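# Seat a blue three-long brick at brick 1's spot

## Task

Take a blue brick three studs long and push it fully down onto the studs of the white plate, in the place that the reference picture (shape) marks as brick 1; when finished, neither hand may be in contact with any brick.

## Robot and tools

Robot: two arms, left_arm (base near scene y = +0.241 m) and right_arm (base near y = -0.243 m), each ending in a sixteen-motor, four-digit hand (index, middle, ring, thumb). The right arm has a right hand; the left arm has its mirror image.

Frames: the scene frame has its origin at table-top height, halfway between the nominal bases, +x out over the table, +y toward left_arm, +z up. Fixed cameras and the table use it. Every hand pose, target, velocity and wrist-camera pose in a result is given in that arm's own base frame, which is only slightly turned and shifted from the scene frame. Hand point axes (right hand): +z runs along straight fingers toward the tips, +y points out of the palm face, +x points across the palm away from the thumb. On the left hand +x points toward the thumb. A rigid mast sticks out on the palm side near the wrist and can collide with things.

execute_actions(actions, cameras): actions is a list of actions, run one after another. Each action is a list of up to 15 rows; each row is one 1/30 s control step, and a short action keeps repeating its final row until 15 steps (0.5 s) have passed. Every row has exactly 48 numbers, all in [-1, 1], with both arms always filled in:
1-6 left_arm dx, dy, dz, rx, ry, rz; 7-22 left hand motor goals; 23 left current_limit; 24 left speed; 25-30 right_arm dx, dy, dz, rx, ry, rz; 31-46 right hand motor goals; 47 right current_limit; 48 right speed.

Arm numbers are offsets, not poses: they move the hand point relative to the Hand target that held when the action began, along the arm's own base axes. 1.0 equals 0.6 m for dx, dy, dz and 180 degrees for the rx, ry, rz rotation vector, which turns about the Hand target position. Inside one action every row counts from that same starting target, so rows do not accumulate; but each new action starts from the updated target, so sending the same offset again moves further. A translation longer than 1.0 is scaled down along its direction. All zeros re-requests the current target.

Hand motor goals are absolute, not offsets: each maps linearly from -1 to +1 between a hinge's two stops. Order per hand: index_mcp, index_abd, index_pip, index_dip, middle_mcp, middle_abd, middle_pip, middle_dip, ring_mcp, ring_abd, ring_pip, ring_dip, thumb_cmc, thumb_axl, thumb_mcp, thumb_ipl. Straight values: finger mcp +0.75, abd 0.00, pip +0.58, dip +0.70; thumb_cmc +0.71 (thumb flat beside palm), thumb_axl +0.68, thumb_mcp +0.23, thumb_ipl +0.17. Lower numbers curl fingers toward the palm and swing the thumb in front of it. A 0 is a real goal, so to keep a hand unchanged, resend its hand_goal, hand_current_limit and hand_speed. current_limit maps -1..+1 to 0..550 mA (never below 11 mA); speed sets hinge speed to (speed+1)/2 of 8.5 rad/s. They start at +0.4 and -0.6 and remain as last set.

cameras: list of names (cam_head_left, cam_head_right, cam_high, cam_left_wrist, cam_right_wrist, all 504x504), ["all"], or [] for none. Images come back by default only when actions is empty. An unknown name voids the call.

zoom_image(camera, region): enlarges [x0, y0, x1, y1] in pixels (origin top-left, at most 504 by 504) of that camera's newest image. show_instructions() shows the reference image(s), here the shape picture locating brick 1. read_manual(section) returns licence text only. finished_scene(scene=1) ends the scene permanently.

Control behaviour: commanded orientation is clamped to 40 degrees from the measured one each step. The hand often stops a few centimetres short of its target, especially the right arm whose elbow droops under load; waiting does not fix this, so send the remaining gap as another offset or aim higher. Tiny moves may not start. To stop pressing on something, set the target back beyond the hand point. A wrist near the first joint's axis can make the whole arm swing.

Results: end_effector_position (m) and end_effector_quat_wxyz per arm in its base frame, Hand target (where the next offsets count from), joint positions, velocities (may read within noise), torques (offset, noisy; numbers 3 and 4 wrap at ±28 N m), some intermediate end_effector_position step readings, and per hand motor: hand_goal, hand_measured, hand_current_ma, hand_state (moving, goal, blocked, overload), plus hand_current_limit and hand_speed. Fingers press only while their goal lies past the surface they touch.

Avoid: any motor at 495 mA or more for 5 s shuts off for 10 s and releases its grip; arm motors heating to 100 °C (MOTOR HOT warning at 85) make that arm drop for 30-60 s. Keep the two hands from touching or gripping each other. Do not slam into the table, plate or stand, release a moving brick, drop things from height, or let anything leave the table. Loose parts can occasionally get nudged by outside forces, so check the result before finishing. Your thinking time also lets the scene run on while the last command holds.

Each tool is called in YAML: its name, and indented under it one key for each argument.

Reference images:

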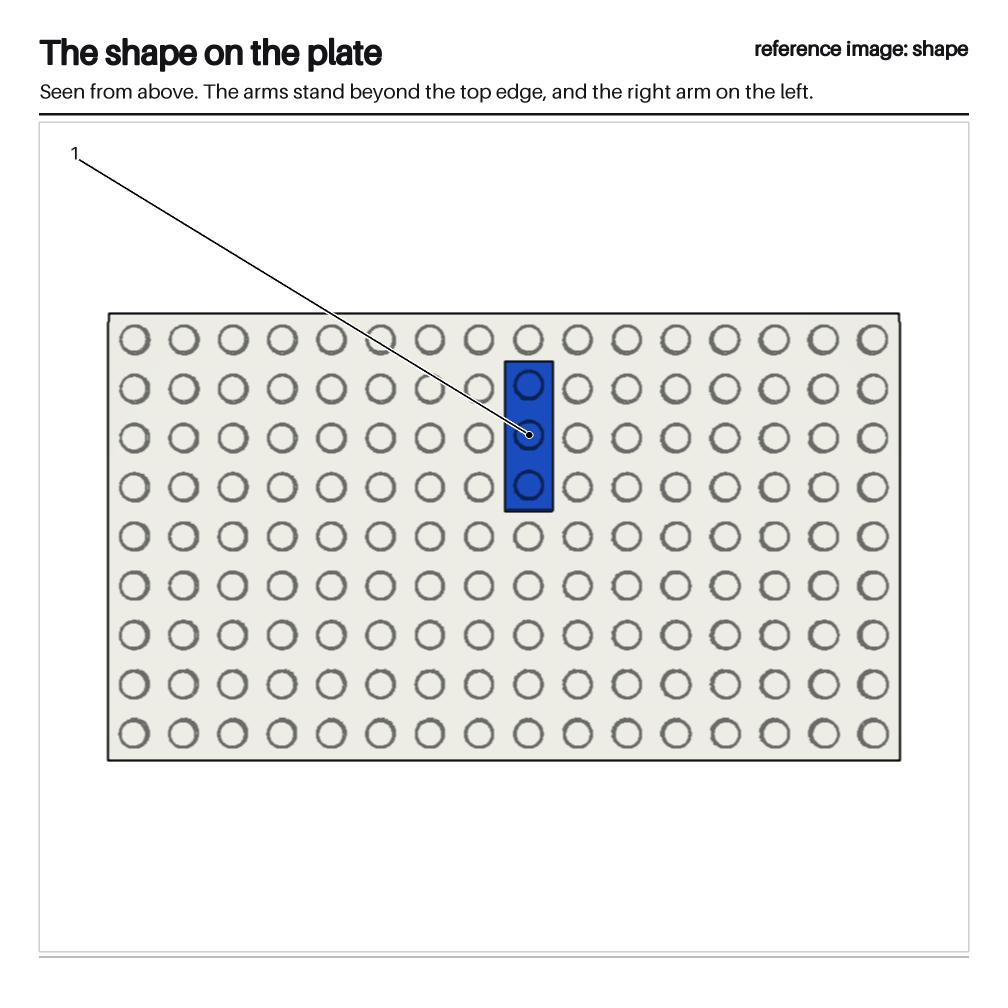

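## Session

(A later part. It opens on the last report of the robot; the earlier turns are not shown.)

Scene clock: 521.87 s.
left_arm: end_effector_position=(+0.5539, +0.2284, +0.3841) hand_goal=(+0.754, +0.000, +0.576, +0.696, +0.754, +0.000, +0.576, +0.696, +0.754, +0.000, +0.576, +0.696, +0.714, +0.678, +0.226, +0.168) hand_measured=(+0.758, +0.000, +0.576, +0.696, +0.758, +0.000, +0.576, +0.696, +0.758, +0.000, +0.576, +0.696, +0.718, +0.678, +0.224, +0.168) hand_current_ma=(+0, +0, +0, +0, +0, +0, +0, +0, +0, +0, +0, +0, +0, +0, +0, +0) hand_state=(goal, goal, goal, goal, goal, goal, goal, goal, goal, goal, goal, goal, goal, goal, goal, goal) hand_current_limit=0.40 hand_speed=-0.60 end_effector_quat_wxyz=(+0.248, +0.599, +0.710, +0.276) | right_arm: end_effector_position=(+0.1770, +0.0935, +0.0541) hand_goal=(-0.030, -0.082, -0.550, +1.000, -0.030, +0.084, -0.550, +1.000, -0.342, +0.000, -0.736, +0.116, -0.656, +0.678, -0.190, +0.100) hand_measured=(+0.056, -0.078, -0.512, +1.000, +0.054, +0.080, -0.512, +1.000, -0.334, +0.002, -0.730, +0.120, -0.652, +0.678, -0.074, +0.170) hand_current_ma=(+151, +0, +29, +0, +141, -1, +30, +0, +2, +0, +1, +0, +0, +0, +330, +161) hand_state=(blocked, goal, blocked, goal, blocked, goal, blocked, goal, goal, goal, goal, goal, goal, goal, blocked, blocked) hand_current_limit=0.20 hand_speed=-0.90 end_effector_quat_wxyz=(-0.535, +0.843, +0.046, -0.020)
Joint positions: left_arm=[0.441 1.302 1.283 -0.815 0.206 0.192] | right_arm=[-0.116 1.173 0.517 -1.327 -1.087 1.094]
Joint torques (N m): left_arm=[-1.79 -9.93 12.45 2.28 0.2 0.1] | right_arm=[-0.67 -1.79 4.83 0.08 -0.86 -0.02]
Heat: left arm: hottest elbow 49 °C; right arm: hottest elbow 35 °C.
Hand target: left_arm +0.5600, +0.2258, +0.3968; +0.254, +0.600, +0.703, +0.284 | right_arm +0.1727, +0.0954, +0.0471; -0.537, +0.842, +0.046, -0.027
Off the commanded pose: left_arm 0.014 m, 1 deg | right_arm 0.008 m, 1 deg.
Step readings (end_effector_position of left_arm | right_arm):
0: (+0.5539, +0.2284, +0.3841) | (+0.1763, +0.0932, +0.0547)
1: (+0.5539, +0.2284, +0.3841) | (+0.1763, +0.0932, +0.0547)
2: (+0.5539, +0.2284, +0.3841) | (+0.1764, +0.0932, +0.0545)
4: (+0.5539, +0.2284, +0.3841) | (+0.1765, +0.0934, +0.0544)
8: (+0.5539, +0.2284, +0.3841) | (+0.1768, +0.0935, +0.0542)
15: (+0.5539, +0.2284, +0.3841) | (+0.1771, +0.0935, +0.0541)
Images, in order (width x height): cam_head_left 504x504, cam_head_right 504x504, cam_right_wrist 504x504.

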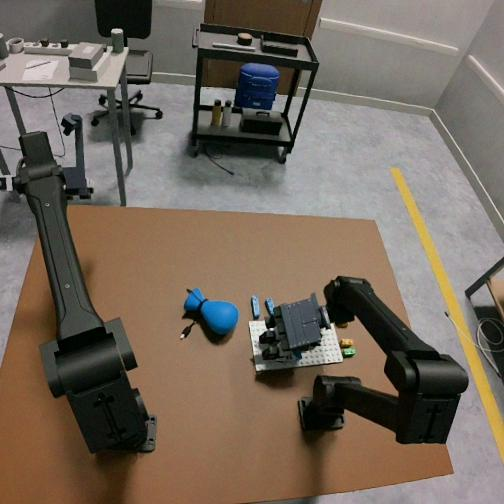

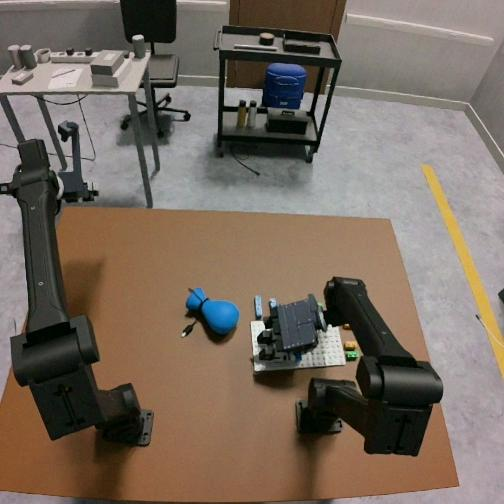

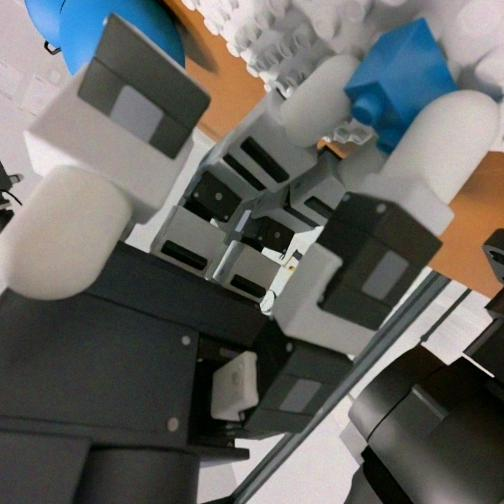

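execute_actions:
  actions:
    - [[0,0,0,0,0,0,0.754,0,0.576,0.696,0.754,0,0.576,0.696,0.754,0,0.576,0.696,0.714,0.678,0.226,0.168,0.4,-0.6,0,0,-0.005,0,0,0,-0.03,-0.083,-0.55,1.0,-0.03,0.083,-0.55,1.0,-0.342,0,-0.737,0.116,-0.657,0.678,-0.19,0.1,0.2,-0.9]]
  cameras: ["cam_right_wrist"]

zoom_image:
  camera: "cam_right_wrist"
  region: [404, 0, 504, 100]

Scene clock: 544.17 s.
left_arm: end_effector_position=(+0.5539, +0.2284, +0.3841) hand_goal=(+0.754, +0.000, +0.576, +0.696, +0.754, +0.000, +0.576, +0.696, +0.754, +0.000, +0.576, +0.696, +0.714, +0.678, +0.226, +0.168) hand_measured=(+0.758, +0.000, +0.576, +0.696, +0.758, +0.000, +0.576, +0.696, +0.758, +0.000, +0.576, +0.696, +0.718, +0.678, +0.224, +0.168) hand_current_ma=(+0, +0, +0, +0, +0, +0, +0, +0, +0, +0, +0, +0, +0, +0, +0, +0) hand_state=(goal, goal, goal, goal, goal, goal, goal, goal, goal, goal, goal, goal, goal, goal, goal, goal) hand_current_limit=0.40 hand_speed=-0.60 end_effector_quat_wxyz=(+0.248, +0.599, +0.710, +0.276) | right_arm: end_effector_position=(+0.1780, +0.0938, +0.0533) hand_goal=(-0.030, -0.082, -0.550, +1.000, -0.030, +0.084, -0.550, +1.000, -0.342, +0.000, -0.736, +0.116, -0.656, +0.678, -0.190, +0.100) hand_measured=(+0.056, -0.078, -0.512, +1.000, +0.054, +0.080, -0.512, +1.000, -0.334, +0.002, -0.730, +0.120, -0.652, +0.678, -0.074, +0.170) hand_current_ma=(+151, +0, +29, +0, +141, -1, +30, +0, +2, +0, +1, +0, +0, +0, +330, +161) hand_state=(blocked, goal, blocked, goal, blocked, goal, blocked, goal, goal, goal, goal, goal, goal, goal, blocked, blocked) hand_current_limit=0.20 hand_speed=-0.90 end_effector_quat_wxyz=(-0.536, +0.843, +0.045, -0.019)
Joint positions: left_arm=[0.441 1.302 1.283 -0.815 0.206 0.192] | right_arm=[-0.116 1.177 0.517 -1.32 -1.09 1.098]
Joint torques (N m): left_arm=[-1.79 -9.88 12.41 2.28 0.19 0.11] | right_arm=[-0.62 -1.55 4.45 0.28 -0.74 -0.07]
Heat: left arm: hottest elbow 49 °C; right arm: hottest elbow 35 °C.
Hand target: left_arm +0.5600, +0.2258, +0.3968; +0.254, +0.600, +0.703, +0.284 | right_arm +0.1728, +0.0954, +0.0440; -0.537, +0.842, +0.046, -0.027
Off the commanded pose: left_arm 0.014 m, 1 deg | right_arm 0.011 m, 1 deg.
Step readings (end_effector_position of left_arm | right_arm):
0: (+0.5539, +0.2284, +0.3841) | (+0.1771, +0.0935, +0.0541)
1: (+0.5539, +0.2284, +0.3841) | (+0.1771, +0.0935, +0.0541)
2: (+0.5539, +0.2284, +0.3841) | (+0.1774, +0.0934, +0.0539)
4: (+0.5539, +0.2284, +0.3841) | (+0.1779, +0.0935, +0.0536)
8: (+0.5539, +0.2284, +0.3841) | (+0.1779, +0.0938, +0.0534)
15: (+0.5539, +0.2284, +0.3841) | (+0.1780, +0.0938, +0.0533)
Images, in order (width x height): cam_right_wrist 504x504.

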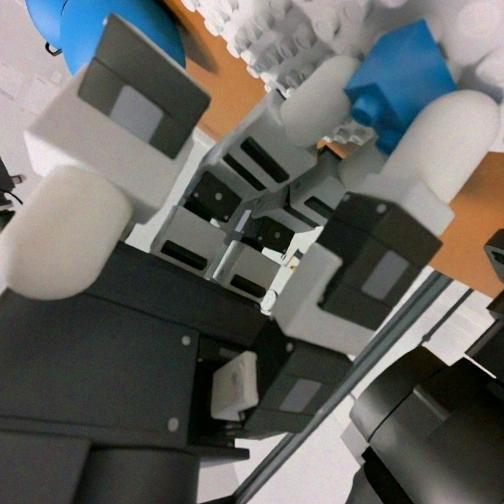

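Scaled by 5.040 from the camera's 504x504 image, which has a finer 720x720 frame.

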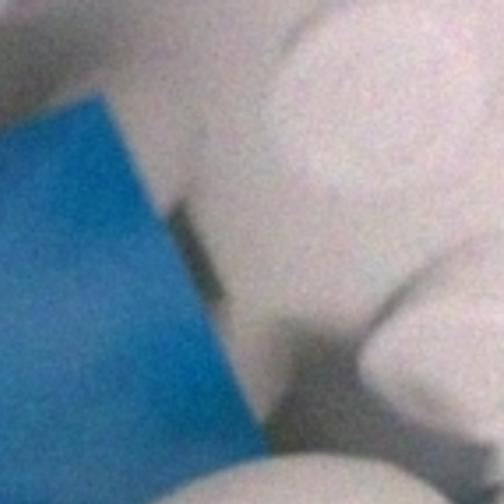

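execute_actions:
  actions:
    - [[0,0,0,0,0,0,0.754,0,0.576,0.696,0.754,0,0.576,0.696,0.754,0,0.576,0.696,0.714,0.678,0.226,0.168,0.4,-0.6,0,0,0.012,0,0,0,-0.03,-0.083,-0.55,1.0,-0.03,0.083,-0.55,1.0,-0.342,0,-0.737,0.116,-0.657,0.678,-0.19,0.1,0.2,-0.9]]
  cameras: ["cam_right_wrist"]

zoom_image:
  camera: "cam_right_wrist"
  region: [324, 0, 504, 180]

Scene clock: 558.33 s.
left_arm: end_effector_position=(+0.5539, +0.2284, +0.3841) hand_goal=(+0.754, +0.000, +0.576, +0.696, +0.754, +0.000, +0.576, +0.696, +0.754, +0.000, +0.576, +0.696, +0.714, +0.678, +0.226, +0.168) hand_measured=(+0.758, +0.000, +0.576, +0.696, +0.758, +0.000, +0.576, +0.696, +0.758, +0.000, +0.576, +0.696, +0.718, +0.678, +0.224, +0.168) hand_current_ma=(+0, +0, +0, +0, +0, +0, +0, +0, +0, +0, +0, +0, +0, +0, +0, +0) hand_state=(goal, goal, goal, goal, goal, goal, goal, goal, goal, goal, goal, goal, goal, goal, goal, goal) hand_current_limit=0.40 hand_speed=-0.60 end_effector_quat_wxyz=(+0.248, +0.599, +0.710, +0.276) | right_arm: end_effector_position=(+0.1770, +0.0940, +0.0536) hand_goal=(-0.030, -0.082, -0.550, +1.000, -0.030, +0.084, -0.550, +1.000, -0.342, +0.000, -0.736, +0.116, -0.656, +0.678, -0.190, +0.100) hand_measured=(+0.056, -0.078, -0.512, +1.000, +0.054, +0.080, -0.512, +1.000, -0.334, +0.002, -0.730, +0.120, -0.652, +0.678, -0.074, +0.170) hand_current_ma=(+151, +0, +29, +0, +141, -1, +30, +0, +2, +0, +1, +0, +0, +0, +330, +161) hand_state=(blocked, goal, blocked, goal, blocked, goal, blocked, goal, goal, goal, goal, goal, goal, goal, blocked, blocked) hand_current_limit=0.20 hand_speed=-0.90 end_effector_quat_wxyz=(-0.537, +0.842, +0.044, -0.021)
Joint positions: left_arm=[0.441 1.302 1.283 -0.815 0.206 0.192] | right_arm=[-0.115 1.177 0.517 -1.325 -1.09 1.098]
Joint torques (N m): left_arm=[-1.79 -9.88 12.42 2.26 0.2 0.1] | right_arm=[-0.62 -2.84 5.24 -0.64 -0.74 -0.05]
Heat: left arm: hottest elbow 49 °C; right arm: hottest elbow 35 °C.
Hand target: left_arm +0.5600, +0.2258, +0.3968; +0.254, +0.600, +0.703, +0.284 | right_arm +0.1727, +0.0954, +0.0512; -0.537, +0.842, +0.045, -0.027
Off the commanded pose: left_arm 0.014 m, 1 deg | right_arm 0.005 m, 1 deg.
Step readings (end_effector_position of left_arm | right_arm):
0: (+0.5539, +0.2284, +0.3841) | (+0.1780, +0.0938, +0.0533)
1: (+0.5539, +0.2284, +0.3841) | (+0.1780, +0.0938, +0.0533)
2: (+0.5539, +0.2284, +0.3841) | (+0.1780, +0.0938, +0.0533)
4: (+0.5539, +0.2284, +0.3841) | (+0.1780, +0.0938, +0.0533)
8: (+0.5539, +0.2284, +0.3841) | (+0.1776, +0.0939, +0.0534)
15: (+0.5539, +0.2284, +0.3841) | (+0.1771, +0.0940, +0.0536)
Images, in order (width x height): cam_right_wrist 504x504.

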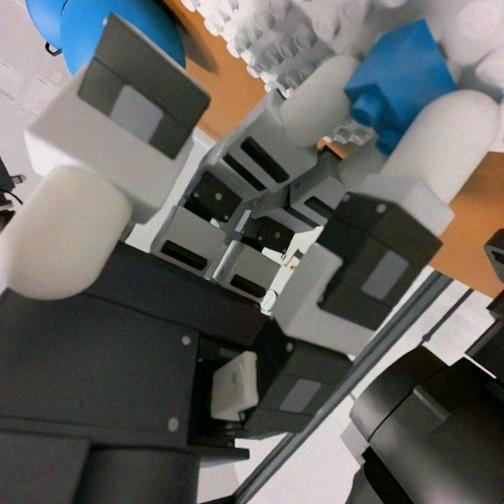

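Scaled by 2.800 from the camera's 504x504 image, which has a finer 720x720 frame.

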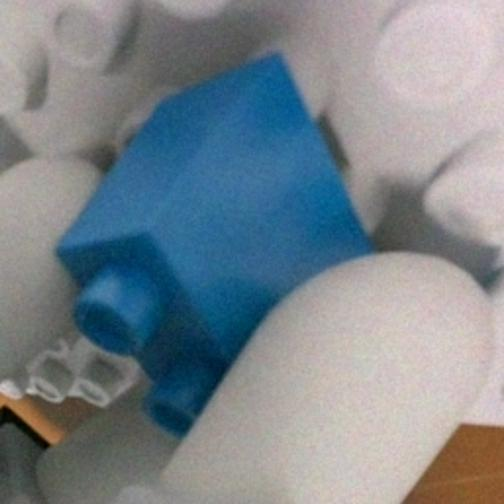

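execute_actions:
  actions: []
  cameras: ["all"]

zoom_image:
  camera: "cam_high"
  region: [150, 165, 200, 215]

zoom_image:
  camera: "cam_head_right"
  region: [290, 345, 310, 365]

zoom_image:
  camera: "cam_head_left"
  region: [290, 345, 310, 365]

Scene clock: 566.83 s.
left_arm: end_effector_position=(+0.5539, +0.2284, +0.3841) hand_goal=(+0.754, +0.000, +0.576, +0.696, +0.754, +0.000, +0.576, +0.696, +0.754, +0.000, +0.576, +0.696, +0.714, +0.678, +0.226, +0.168) hand_measured=(+0.758, +0.000, +0.576, +0.696, +0.758, +0.000, +0.576, +0.696, +0.758, +0.000, +0.576, +0.696, +0.718, +0.678, +0.224, +0.168) hand_current_ma=(+0, +0, +0, +0, +0, +0, +0, +0, +0, +0, +0, +0, +0, +0, +0, +0) hand_state=(goal, goal, goal, goal, goal, goal, goal, goal, goal, goal, goal, goal, goal, goal, goal, goal) hand_current_limit=0.40 hand_speed=-0.60 end_effector_quat_wxyz=(+0.248, +0.599, +0.710, +0.276) | right_arm: end_effector_position=(+0.1770, +0.0940, +0.0536) hand_goal=(-0.030, -0.082, -0.550, +1.000, -0.030, +0.084, -0.550, +1.000, -0.342, +0.000, -0.736, +0.116, -0.656, +0.678, -0.190, +0.100) hand_measured=(+0.056, -0.078, -0.512, +1.000, +0.054, +0.080, -0.512, +1.000, -0.334, +0.002, -0.730, +0.120, -0.652, +0.678, -0.074, +0.170) hand_current_ma=(+151, +0, +29, +0, +141, -1, +30, +0, +2, +0, +1, +0, +0, +0, +330, +161) hand_state=(blocked, goal, blocked, goal, blocked, goal, blocked, goal, goal, goal, goal, goal, goal, goal, blocked, blocked) hand_current_limit=0.20 hand_speed=-0.90 end_effector_quat_wxyz=(-0.537, +0.842, +0.044, -0.021)
Joint positions: left_arm=[0.441 1.302 1.283 -0.815 0.206 0.192] | right_arm=[-0.115 1.177 0.517 -1.325 -1.09 1.098]
Joint velocities: left_arm=[within noise] | right_arm=[-0.005 -0.005 -0.012 0.002 -0.168 -0.051]
Joint torques (N m): left_arm=[-1.79 -9.93 12.46 2.26 0.19 0.11] | right_arm=[-0.62 -2.78 5.22 -0.66 -0.74 -0.05]
Motor temperatures (°C): left_arm=[29 31 49 29 29 27] | right_arm=[29 26 35 29 30 26]
Heat: left arm: hottest elbow 49 °C; right arm: hottest elbow 35 °C.
Hand target: left_arm +0.5600, +0.2258, +0.3968; +0.254, +0.600, +0.703, +0.284 | right_arm +0.1727, +0.0954, +0.0512; -0.537, +0.842, +0.045, -0.027
Off the commanded pose: left_arm 0.014 m, 1 deg | right_arm 0.005 m, 1 deg.

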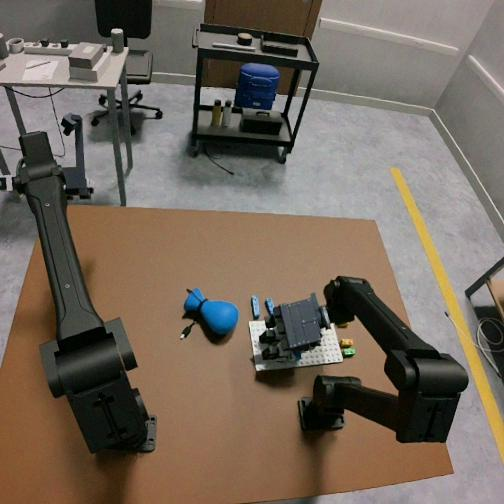

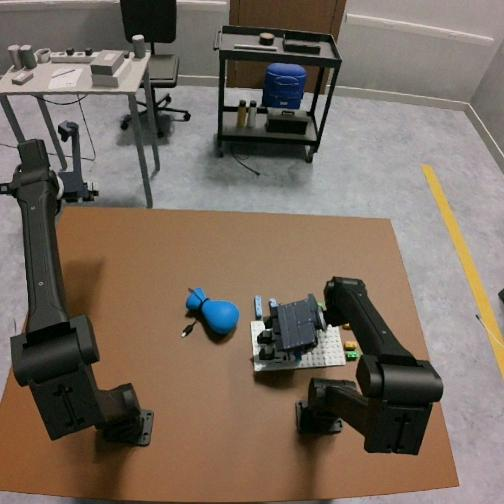

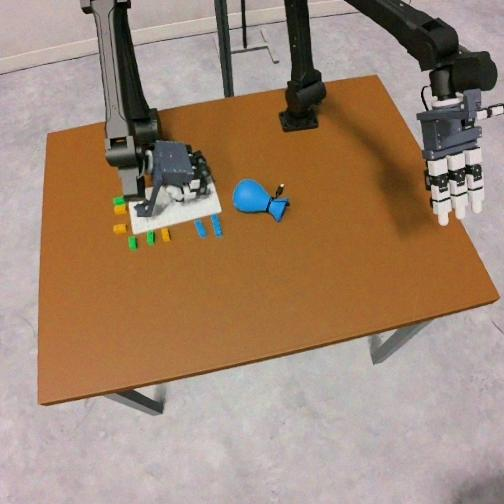

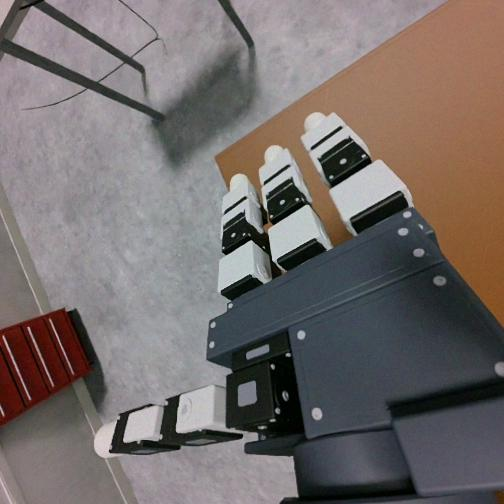

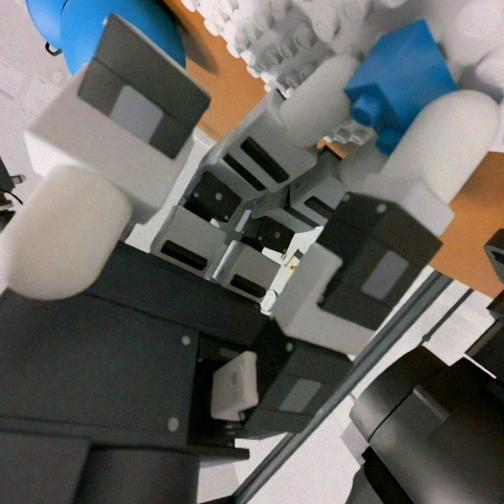

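Scaled by 10.080 from the camera's 504x504 image, which has a finer 720x720 frame.

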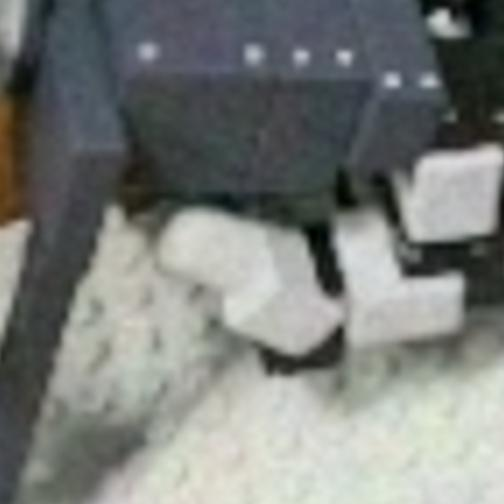

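Scaled by 25.200 from the camera's 504x504 image, which has a finer 720x720 frame.

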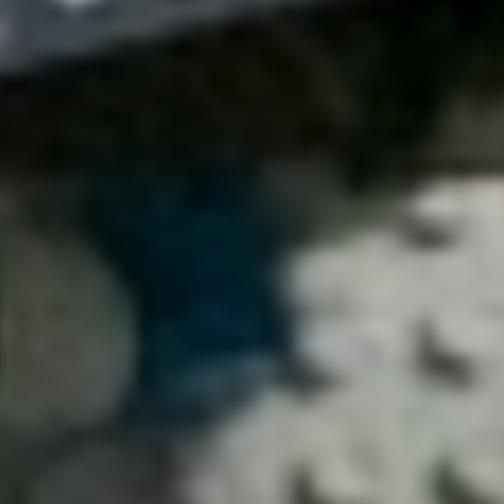

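Scaled by 25.200 from the camera's 504x504 image, which has a finer 720x720 frame.

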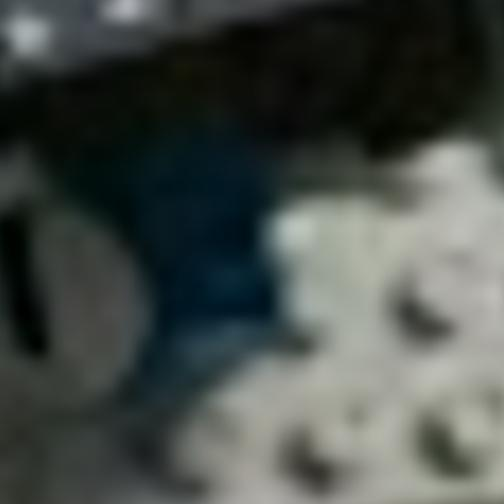

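execute_actions:
  actions:
    - [[0,0,0,0,0,0,0.754,0,0.576,0.696,0.754,0,0.576,0.696,0.754,0,0.576,0.696,0.714,0.678,0.226,0.168,0.4,-0.6,0.007,-0.01,0.03,0,0,0,-0.03,-0.083,-0.55,1.0,-0.03,0.083,-0.55,1.0,-0.342,0,-0.737,0.116,-0.657,0.678,-0.19,0.1,0.2,-0.9]]

Scene clock: 576.53 s.
left_arm: end_effector_position=(+0.5539, +0.2284, +0.3841) hand_goal=(+0.754, +0.000, +0.576, +0.696, +0.754, +0.000, +0.576, +0.696, +0.754, +0.000, +0.576, +0.696, +0.714, +0.678, +0.226, +0.168) hand_measured=(+0.758, +0.000, +0.576, +0.696, +0.758, +0.000, +0.576, +0.696, +0.758, +0.000, +0.576, +0.696, +0.718, +0.678, +0.224, +0.168) hand_current_ma=(+0, +0, +0, +0, +0, +0, +0, +0, +0, +0, +0, +0, +0, +0, +0, +0) hand_state=(goal, goal, goal, goal, goal, goal, goal, goal, goal, goal, goal, goal, goal, goal, goal, goal) hand_current_limit=0.40 hand_speed=-0.60 end_effector_quat_wxyz=(+0.248, +0.599, +0.710, +0.276) | right_arm: end_effector_position=(+0.1618, +0.0934, +0.0593) hand_goal=(-0.030, -0.082, -0.550, +1.000, -0.030, +0.084, -0.550, +1.000, -0.342, +0.000, -0.736, +0.116, -0.656, +0.678, -0.190, +0.100) hand_measured=(+0.056, -0.078, -0.512, +1.000, +0.054, +0.080, -0.512, +1.000, -0.334, +0.002, -0.730, +0.120, -0.652, +0.678, -0.074, +0.170) hand_current_ma=(+151, +0, +29, +0, +141, -1, +30, +0, +2, +0, +1, +0, +0, +0, +330, +161) hand_state=(blocked, goal, blocked, goal, blocked, goal, blocked, goal, goal, goal, goal, goal, goal, goal, blocked, blocked) hand_current_limit=0.20 hand_speed=-0.90 end_effector_quat_wxyz=(-0.540, +0.840, +0.034, -0.047)
Joint positions: left_arm=[0.441 1.302 1.283 -0.815 0.206 0.192] | right_arm=[-0.123 1.176 0.517 -1.41 -1.081 1.064]
Joint torques (N m): left_arm=[-1.73 -9.88 12.44 2.28 0.19 0.11] | right_arm=[-1.73 -3.96 8.4 -1.36 -0.65 -0.13]
Heat: left arm: hottest elbow 49 °C; right arm: hottest elbow 35 °C.
Hand target: left_arm +0.5600, +0.2258, +0.3968; +0.254, +0.600, +0.703, +0.284 | right_arm +0.1770, +0.0894, +0.0692; -0.537, +0.842, +0.046, -0.027
Off the commanded pose: left_arm 0.014 m, 1 deg | right_arm 0.019 m, 3 deg.
Step readings (end_effector_position of left_arm | right_arm):
0: (+0.5539, +0.2284, +0.3841) | (+0.1770, +0.0940, +0.0536)
1: (+0.5539, +0.2284, +0.3841) | (+0.1766, +0.0940, +0.0538)
2: (+0.5539, +0.2284, +0.3841) | (+0.1756, +0.0942, +0.0542)
4: (+0.5539, +0.2284, +0.3841) | (+0.1709, +0.0940, +0.0553)
8: (+0.5539, +0.2284, +0.3841) | (+0.1641, +0.0938, +0.0578)
15: (+0.5539, +0.2284, +0.3841) | (+0.1618, +0.0934, +0.0592)

execute_actions:
  actions:
    - [[0,0,0,0,0,0,0.754,0,0.576,0.696,0.754,0,0.576,0.696,0.754,0,0.576,0.696,0.714,0.678,0.226,0.168,0.4,-0.6,0.0067,-0.009,0.05,0,0,0,-0.03,-0.083,-0.55,1.0,-0.03,0.083,-0.55,1.0,-0.342,0,-0.737,0.116,-0.657,0.678,-0.19,0.1,0.2,-0.9]]
    - [[0,0,0,0,0,0,0.754,0,0.576,0.696,0.754,0,0.576,0.696,0.754,0,0.576,0.696,0.714,0.678,0.226,0.168,0.4,-0.6,-0.0075,0.009,-0.052,0,0,0,-0.03,-0.083,-0.55,1.0,-0.03,0.083,-0.55,1.0,-0.342,0,-0.737,0.116,-0.657,0.678,-0.19,0.1,0.2,-0.9]]
  cameras: ["cam_right_wrist"]

zoom_image:
  camera: "cam_right_wrist"
  region: [324, 0, 504, 180]

Scene clock: 580.40 s.
left_arm: end_effector_position=(+0.5539, +0.2284, +0.3841) hand_goal=(+0.754, +0.000, +0.576, +0.696, +0.754, +0.000, +0.576, +0.696, +0.754, +0.000, +0.576, +0.696, +0.714, +0.678, +0.226, +0.168) hand_measured=(+0.758, +0.000, +0.576, +0.696, +0.758, +0.000, +0.576, +0.696, +0.758, +0.000, +0.576, +0.696, +0.718, +0.678, +0.224, +0.168) hand_current_ma=(+0, +0, +0, +0, +0, +0, +0, +0, +0, +0, +0, +0, +0, +0, +0, +0) hand_state=(goal, goal, goal, goal, goal, goal, goal, goal, goal, goal, goal, goal, goal, goal, goal, goal) hand_current_limit=0.40 hand_speed=-0.60 end_effector_quat_wxyz=(+0.248, +0.599, +0.710, +0.276) | right_arm: end_effector_position=(+0.1792, +0.0871, +0.0712) hand_goal=(-0.030, -0.082, -0.550, +1.000, -0.030, +0.084, -0.550, +1.000, -0.342, +0.000, -0.736, +0.116, -0.656, +0.678, -0.190, +0.100) hand_measured=(+0.056, -0.078, -0.512, +1.000, +0.054, +0.080, -0.512, +1.000, -0.334, +0.002, -0.730, +0.120, -0.652, +0.678, -0.074, +0.170) hand_current_ma=(+151, +0, +29, +0, +141, -1, +30, +0, +2, +0, +1, +0, +0, +0, +330, +161) hand_state=(blocked, goal, blocked, goal, blocked, goal, blocked, goal, goal, goal, goal, goal, goal, goal, blocked, blocked) hand_current_limit=0.20 hand_speed=-0.90 end_effector_quat_wxyz=(-0.534, +0.844, +0.049, -0.020)
Joint positions: left_arm=[0.441 1.302 1.283 -0.815 0.206 0.192] | right_arm=[-0.142 1.157 0.557 -1.433 -1.072 1.035]
Joint torques (N m): left_arm=[-1.79 -9.82 12.45 2.25 0.2 0.1] | right_arm=[-0.56 -2.26 5.52 -0.35 -1 0.07]
Heat: left arm: hottest elbow 49 °C; right arm: hottest elbow 35 °C.
Hand target: left_arm +0.5600, +0.2258, +0.3968; +0.254, +0.600, +0.703, +0.284 | right_arm +0.1765, +0.0894, +0.0680; -0.536, +0.842, +0.046, -0.027
Off the commanded pose: left_arm 0.014 m, 1 deg | right_arm 0.005 m, 1 deg.
Step readings (end_effector_position of left_arm | right_arm):
0: (+0.5539, +0.2284, +0.3841) | (+0.1618, +0.0934, +0.0593)
1: (+0.5539, +0.2284, +0.3841) | (+0.1616, +0.0933, +0.0594)
2: (+0.5539, +0.2284, +0.3841) | (+0.1604, +0.0931, +0.0608)
4: (+0.5539, +0.2284, +0.3841) | (+0.1576, +0.0928, +0.0660)
8: (+0.5539, +0.2284, +0.3841) | (+0.1603, +0.0913, +0.0789)
15: (+0.5539, +0.2284, +0.3841) | (+0.1629, +0.0890, +0.0859)
16: (+0.5539, +0.2284, +0.3841) | (+0.1628, +0.0890, +0.0860)
17: (+0.5539, +0.2284, +0.3841) | (+0.1636, +0.0889, +0.0856)
19: (+0.5539, +0.2284, +0.3841) | (+0.1687, +0.0881, +0.0831)
23: (+0.5539, +0.2284, +0.3841) | (+0.1777, +0.0868, +0.0771)
30: (+0.5539, +0.2284, +0.3841) | (+0.1784, +0.0870, +0.0715)
Images, in order (width x height): cam_right_wrist 504x504.

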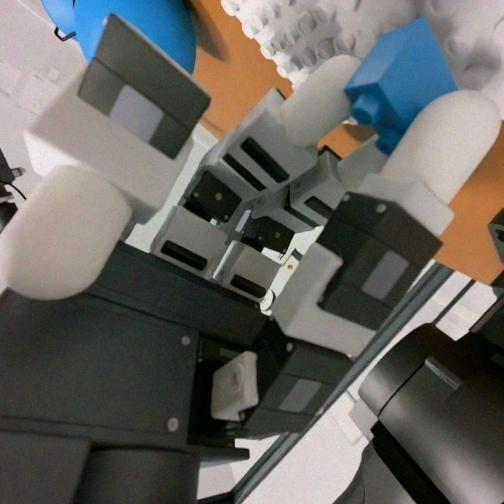

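Scaled by 2.800 from the camera's 504x504 image, which has a finer 720x720 frame.

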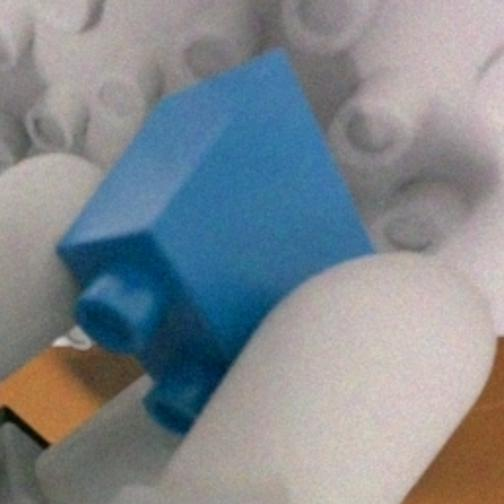

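execute_actions:
  actions:
    - [[0,0,0,0,0,0,0.754,0,0.576,0.696,0.754,0,0.576,0.696,0.754,0,0.576,0.696,0.714,0.678,0.226,0.168,0.4,-0.6,-0.002,0.005,-0.016,0,0,0,-0.03,-0.083,-0.55,1.0,-0.03,0.083,-0.55,1.0,-0.342,0,-0.737,0.116,-0.657,0.678,-0.19,0.1,0.2,-0.9]]
  cameras: ["cam_right_wrist","cam_head_right","cam_head_left"]

zoom_image:
  camera: "cam_right_wrist"
  region: [404, 0, 504, 100]

zoom_image:
  camera: "cam_head_right"
  region: [290, 345, 310, 365]

zoom_image:
  camera: "cam_head_left"
  region: [290, 345, 310, 365]

Scene clock: 586.50 s.
left_arm: end_effector_position=(+0.5539, +0.2284, +0.3841) hand_goal=(+0.754, +0.000, +0.576, +0.696, +0.754, +0.000, +0.576, +0.696, +0.754, +0.000, +0.576, +0.696, +0.714, +0.678, +0.226, +0.168) hand_measured=(+0.758, +0.000, +0.576, +0.696, +0.758, +0.000, +0.576, +0.696, +0.758, +0.000, +0.576, +0.696, +0.718, +0.678, +0.224, +0.168) hand_current_ma=(+0, +0, +0, +0, +0, +0, +0, +0, +0, +0, +0, +0, +0, +0, +0, +0) hand_state=(goal, goal, goal, goal, goal, goal, goal, goal, goal, goal, goal, goal, goal, goal, goal, goal) hand_current_limit=0.40 hand_speed=-0.60 end_effector_quat_wxyz=(+0.248, +0.599, +0.710, +0.276) | right_arm: end_effector_position=(+0.1788, +0.0898, +0.0615) hand_goal=(-0.030, -0.082, -0.550, +1.000, -0.030, +0.084, -0.550, +1.000, -0.342, +0.000, -0.736, +0.116, -0.656, +0.678, -0.190, +0.100) hand_measured=(+0.056, -0.078, -0.512, +1.000, +0.054, +0.080, -0.512, +1.000, -0.334, +0.002, -0.730, +0.120, -0.652, +0.678, -0.074, +0.170) hand_current_ma=(+151, +0, +29, +0, +141, -1, +30, +0, +2, +0, +1, +0, +0, +0, +330, +161) hand_state=(blocked, goal, blocked, goal, blocked, goal, blocked, goal, goal, goal, goal, goal, goal, goal, blocked, blocked) hand_current_limit=0.20 hand_speed=-0.90 end_effector_quat_wxyz=(-0.535, +0.843, +0.051, -0.019)
Joint positions: left_arm=[0.441 1.302 1.283 -0.815 0.206 0.192] | right_arm=[-0.13 1.169 0.536 -1.38 -1.078 1.054]
Joint torques (N m): left_arm=[-1.79 -9.93 12.42 2.26 0.19 0.1] | right_arm=[-0.38 -2.32 5.37 -0.28 -1.01 0.07]
Heat: left arm: hottest elbow 49 °C; right arm: hottest elbow 35 °C.
Hand target: left_arm +0.5600, +0.2258, +0.3968; +0.254, +0.600, +0.703, +0.284 | right_arm +0.1752, +0.0924, +0.0585; -0.537, +0.842, +0.046, -0.027
Off the commanded pose: left_arm 0.014 m, 1 deg | right_arm 0.005 m, 1 deg.
Step readings (end_effector_position of left_arm | right_arm):
0: (+0.5539, +0.2284, +0.3841) | (+0.1792, +0.0871, +0.0712)
1: (+0.5539, +0.2284, +0.3841) | (+0.1794, +0.0871, +0.0712)
2: (+0.5539, +0.2284, +0.3841) | (+0.1798, +0.0875, +0.0705)
4: (+0.5539, +0.2284, +0.3841) | (+0.1802, +0.0881, +0.0682)
8: (+0.5539, +0.2284, +0.3841) | (+0.1782, +0.0892, +0.0631)
15: (+0.5539, +0.2284, +0.3841) | (+0.1787, +0.0898, +0.0615)
Images, in order (width x height): cam_head_left 504x504, cam_head_right 504x504, cam_right_wrist 504x504.

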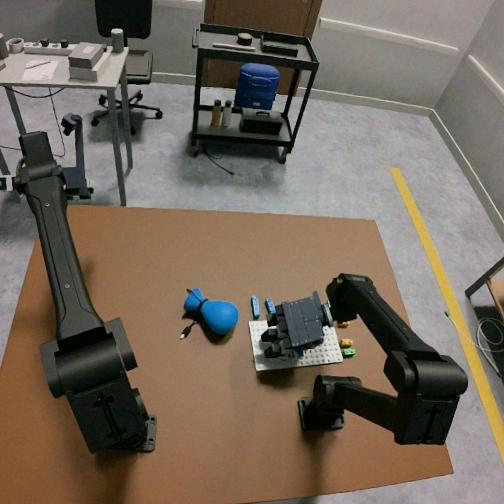

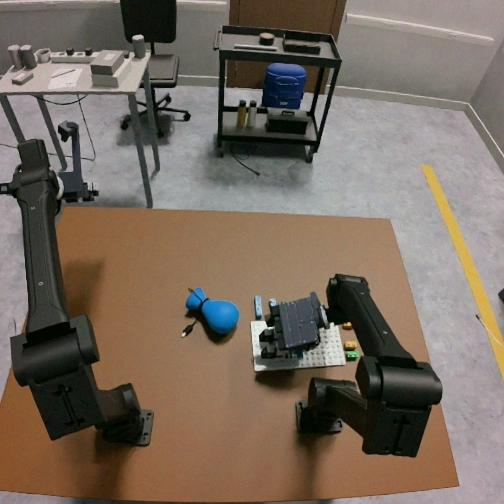

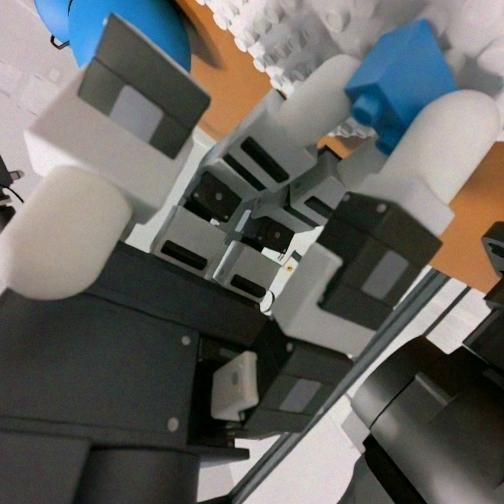

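Scaled by 5.040 from the camera's 504x504 image, which has a finer 720x720 frame.

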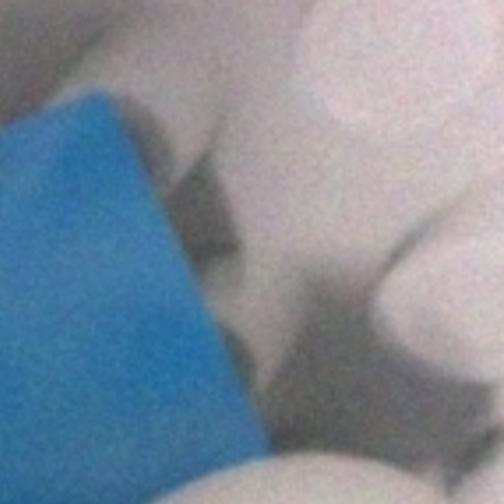

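Scaled by 25.200 from the camera's 504x504 image, which has a finer 720x720 frame.

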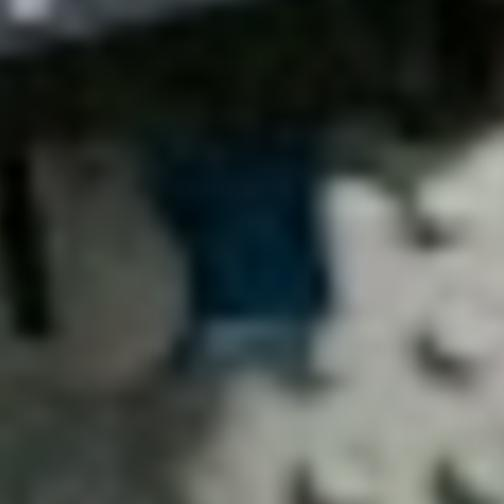

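Scaled by 25.200 from the camera's 504x504 image, which has a finer 720x720 frame.

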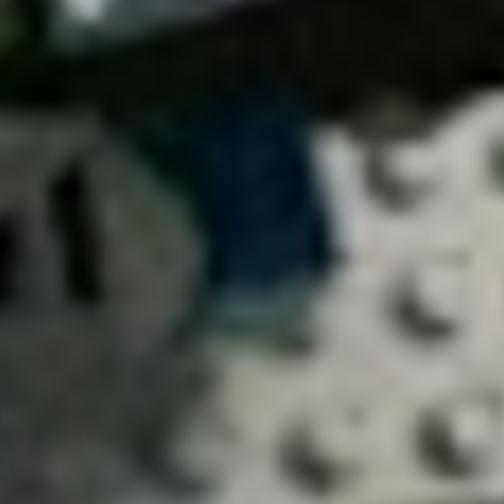

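execute_actions:
  actions:
    - [[0,0,0,0,0,0,0.754,0,0.576,0.696,0.754,0,0.576,0.696,0.754,0,0.576,0.696,0.714,0.678,0.226,0.168,0.4,-0.6,-0.001,-0.0008,-0.0117,0,0,0,-0.03,-0.083,-0.55,1.0,-0.03,0.083,-0.55,1.0,-0.342,0,-0.737,0.116,-0.657,0.678,-0.19,0.1,0.2,-0.9]]
  cameras: ["cam_right_wrist","cam_head_right","cam_head_left"]

zoom_image:
  camera: "cam_right_wrist"
  region: [404, 0, 504, 100]

zoom_image:
  camera: "cam_head_right"
  region: [290, 345, 310, 365]

zoom_image:
  camera: "cam_head_left"
  region: [290, 345, 310, 365]

Scene clock: 597.10 s.
left_arm: end_effector_position=(+0.5539, +0.2284, +0.3841) hand_goal=(+0.754, +0.000, +0.576, +0.696, +0.754, +0.000, +0.576, +0.696, +0.754, +0.000, +0.576, +0.696, +0.714, +0.678, +0.226, +0.168) hand_measured=(+0.758, +0.000, +0.576, +0.696, +0.758, +0.000, +0.576, +0.696, +0.758, +0.000, +0.576, +0.696, +0.718, +0.678, +0.224, +0.168) hand_current_ma=(+0, +0, +0, +0, +0, +0, +0, +0, +0, +0, +0, +0, +0, +0, +0, +0) hand_state=(goal, goal, goal, goal, goal, goal, goal, goal, goal, goal, goal, goal, goal, goal, goal, goal) hand_current_limit=0.40 hand_speed=-0.60 end_effector_quat_wxyz=(+0.248, +0.599, +0.710, +0.276) | right_arm: end_effector_position=(+0.1779, +0.0899, +0.0546) hand_goal=(-0.030, -0.082, -0.550, +1.000, -0.030, +0.084, -0.550, +1.000, -0.342, +0.000, -0.736, +0.116, -0.656, +0.678, -0.190, +0.100) hand_measured=(+0.056, -0.078, -0.512, +1.000, +0.054, +0.080, -0.512, +1.000, -0.334, +0.002, -0.730, +0.120, -0.652, +0.678, -0.074, +0.170) hand_current_ma=(+151, +0, +29, +0, +141, -1, +30, +0, +2, +0, +1, +0, +0, +0, +330, +161) hand_state=(blocked, goal, blocked, goal, blocked, goal, blocked, goal, goal, goal, goal, goal, goal, goal, blocked, blocked) hand_current_limit=0.20 hand_speed=-0.90 end_effector_quat_wxyz=(-0.535, +0.843, +0.050, -0.020)
Joint positions: left_arm=[0.441 1.302 1.283 -0.815 0.206 0.192] | right_arm=[-0.13 1.185 0.525 -1.355 -1.078 1.055]
Joint torques (N m): left_arm=[-1.73 -9.82 12.44 2.26 0.19 0.1] | right_arm=[-0.56 -2.49 5.24 -0.39 -0.95 0.06]
Heat: left arm: hottest elbow 49 °C; right arm: hottest elbow 35 °C.
Hand target: left_arm +0.5600, +0.2258, +0.3968; +0.254, +0.600, +0.703, +0.284 | right_arm +0.1748, +0.0919, +0.0514; -0.537, +0.842, +0.046, -0.027
Off the commanded pose: left_arm 0.014 m, 1 deg | right_arm 0.005 m, 1 deg.
Step readings (end_effector_position of left_arm | right_arm):
0: (+0.5539, +0.2284, +0.3841) | (+0.1788, +0.0898, +0.0614)
1: (+0.5539, +0.2284, +0.3841) | (+0.1788, +0.0898, +0.0614)
2: (+0.5539, +0.2284, +0.3841) | (+0.1790, +0.0898, +0.0610)
4: (+0.5539, +0.2284, +0.3841) | (+0.1793, +0.0897, +0.0595)
8: (+0.5539, +0.2284, +0.3841) | (+0.1775, +0.0899, +0.0558)
15: (+0.5539, +0.2284, +0.3841) | (+0.1777, +0.0899, +0.0546)
Images, in order (width x height): cam_head_left 504x504, cam_head_right 504x504, cam_right_wrist 504x504.

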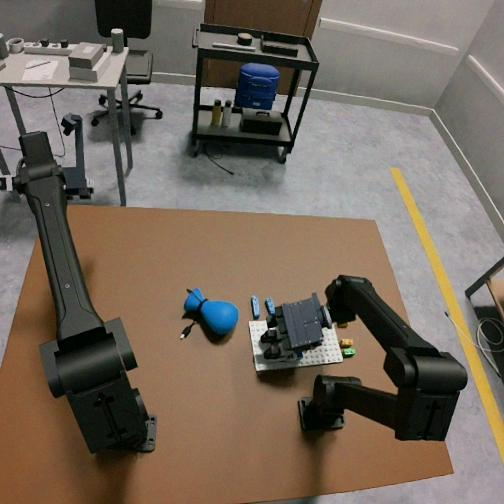

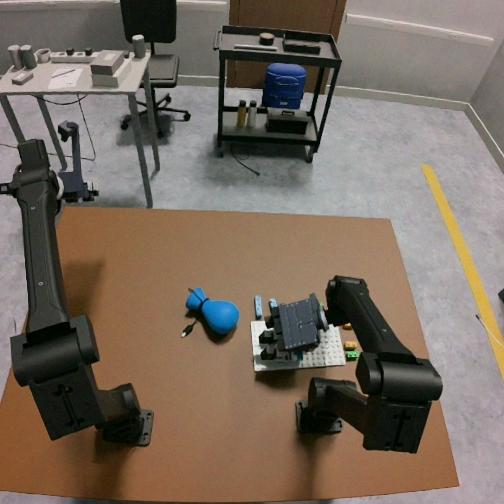

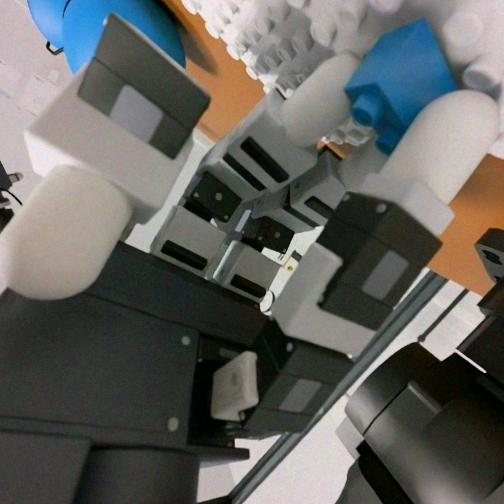

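Scaled by 5.040 from the camera's 504x504 image, which has a finer 720x720 frame.

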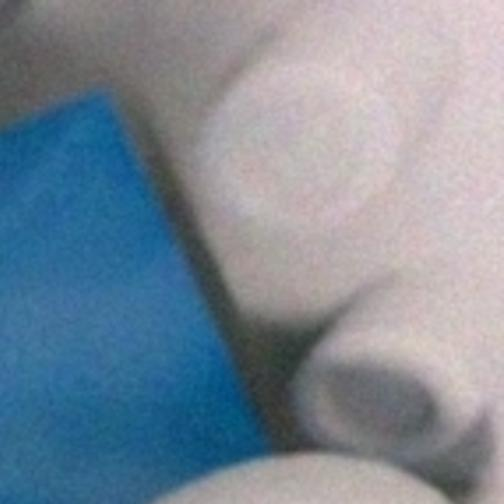

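Scaled by 25.200 from the camera's 504x504 image, which has a finer 720x720 frame.

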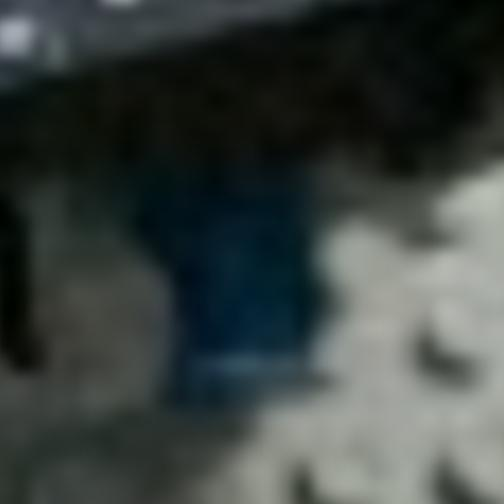

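Scaled by 25.200 from the camera's 504x504 image, which has a finer 720x720 frame.

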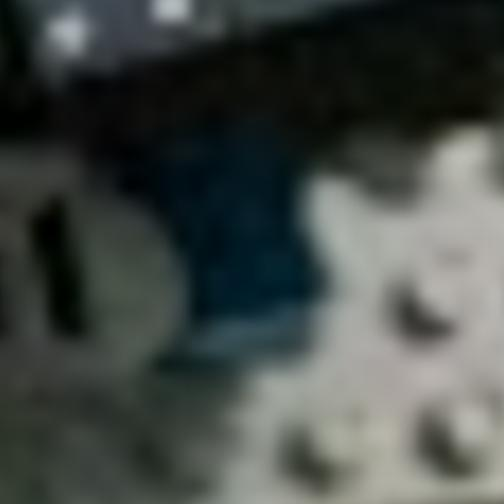

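execute_actions:
  actions:
    - [[0,0,0,0,0,0,0.754,0,0.576,0.696,0.754,0,0.576,0.696,0.754,0,0.576,0.696,0.714,0.678,0.226,0.168,0.4,-0.6,0,0.0005,-0.008,0,0,0,-0.03,-0.083,-0.55,1.0,-0.03,0.083,-0.55,1.0,-0.342,0,-0.737,0.116,-0.657,0.678,-0.19,0.1,0.2,-0.9]]
  cameras: ["cam_right_wrist"]

zoom_image:
  camera: "cam_right_wrist"
  region: [404, 0, 504, 100]

Scene clock: 603.00 s.
left_arm: end_effector_position=(+0.5539, +0.2284, +0.3841) hand_goal=(+0.754, +0.000, +0.576, +0.696, +0.754, +0.000, +0.576, +0.696, +0.754, +0.000, +0.576, +0.696, +0.714, +0.678, +0.226, +0.168) hand_measured=(+0.758, +0.000, +0.576, +0.696, +0.758, +0.000, +0.576, +0.696, +0.758, +0.000, +0.576, +0.696, +0.718, +0.678, +0.224, +0.168) hand_current_ma=(+0, +0, +0, +0, +0, +0, +0, +0, +0, +0, +0, +0, +0, +0, +0, +0) hand_state=(goal, goal, goal, goal, goal, goal, goal, goal, goal, goal, goal, goal, goal, goal, goal, goal) hand_current_limit=0.40 hand_speed=-0.60 end_effector_quat_wxyz=(+0.248, +0.599, +0.710, +0.276) | right_arm: end_effector_position=(+0.1788, +0.0900, +0.0535) hand_goal=(-0.030, -0.082, -0.550, +1.000, -0.030, +0.084, -0.550, +1.000, -0.342, +0.000, -0.736, +0.116, -0.656, +0.678, -0.190, +0.100) hand_measured=(+0.056, -0.078, -0.516, +1.000, +0.052, +0.080, -0.514, +1.000, -0.334, +0.002, -0.730, +0.120, -0.652, +0.678, -0.074, +0.170) hand_current_ma=(+149, +0, +25, +0, +139, -1, +28, +0, +2, +0, +1, +0, +0, +0, +330, +161) hand_state=(blocked, goal, blocked, goal, blocked, goal, blocked, goal, goal, goal, goal, goal, goal, goal, blocked, blocked) hand_current_limit=0.20 hand_speed=-0.90 end_effector_quat_wxyz=(-0.535, +0.843, +0.046, -0.020)
Joint positions: left_arm=[0.441 1.302 1.283 -0.815 0.206 0.192] | right_arm=[-0.13 1.188 0.524 -1.344 -1.08 1.067]
Joint torques (N m): left_arm=[-1.73 -9.82 12.44 2.24 0.19 0.11] | right_arm=[-0.67 -1.96 4.78 0.05 -0.9 -0.04]
Heat: left arm: hottest elbow 49 °C; right arm: hottest elbow 35 °C.
Hand target: left_arm +0.5600, +0.2258, +0.3968; +0.254, +0.600, +0.703, +0.284 | right_arm +0.1747, +0.0922, +0.0466; -0.537, +0.842, +0.045, -0.027
Off the commanded pose: left_arm 0.014 m, 1 deg | right_arm 0.008 m, 1 deg.
Step readings (end_effector_position of left_arm | right_arm):
0: (+0.5539, +0.2284, +0.3841) | (+0.1779, +0.0899, +0.0546)
1: (+0.5539, +0.2284, +0.3841) | (+0.1779, +0.0899, +0.0545)
2: (+0.5539, +0.2284, +0.3841) | (+0.1783, +0.0898, +0.0543)
4: (+0.5539, +0.2284, +0.3841) | (+0.1784, +0.0899, +0.0537)
8: (+0.5539, +0.2284, +0.3841) | (+0.1786, +0.0900, +0.0536)
15: (+0.5539, +0.2284, +0.3841) | (+0.1787, +0.0900, +0.0535)
Images, in order (width x height): cam_right_wrist 504x504.

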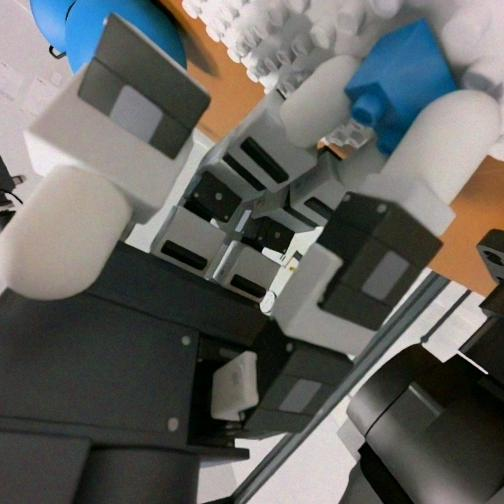

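Scaled by 5.040 from the camera's 504x504 image, which has a finer 720x720 frame.

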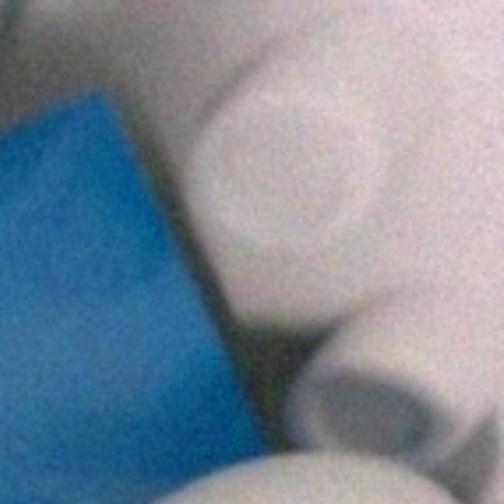

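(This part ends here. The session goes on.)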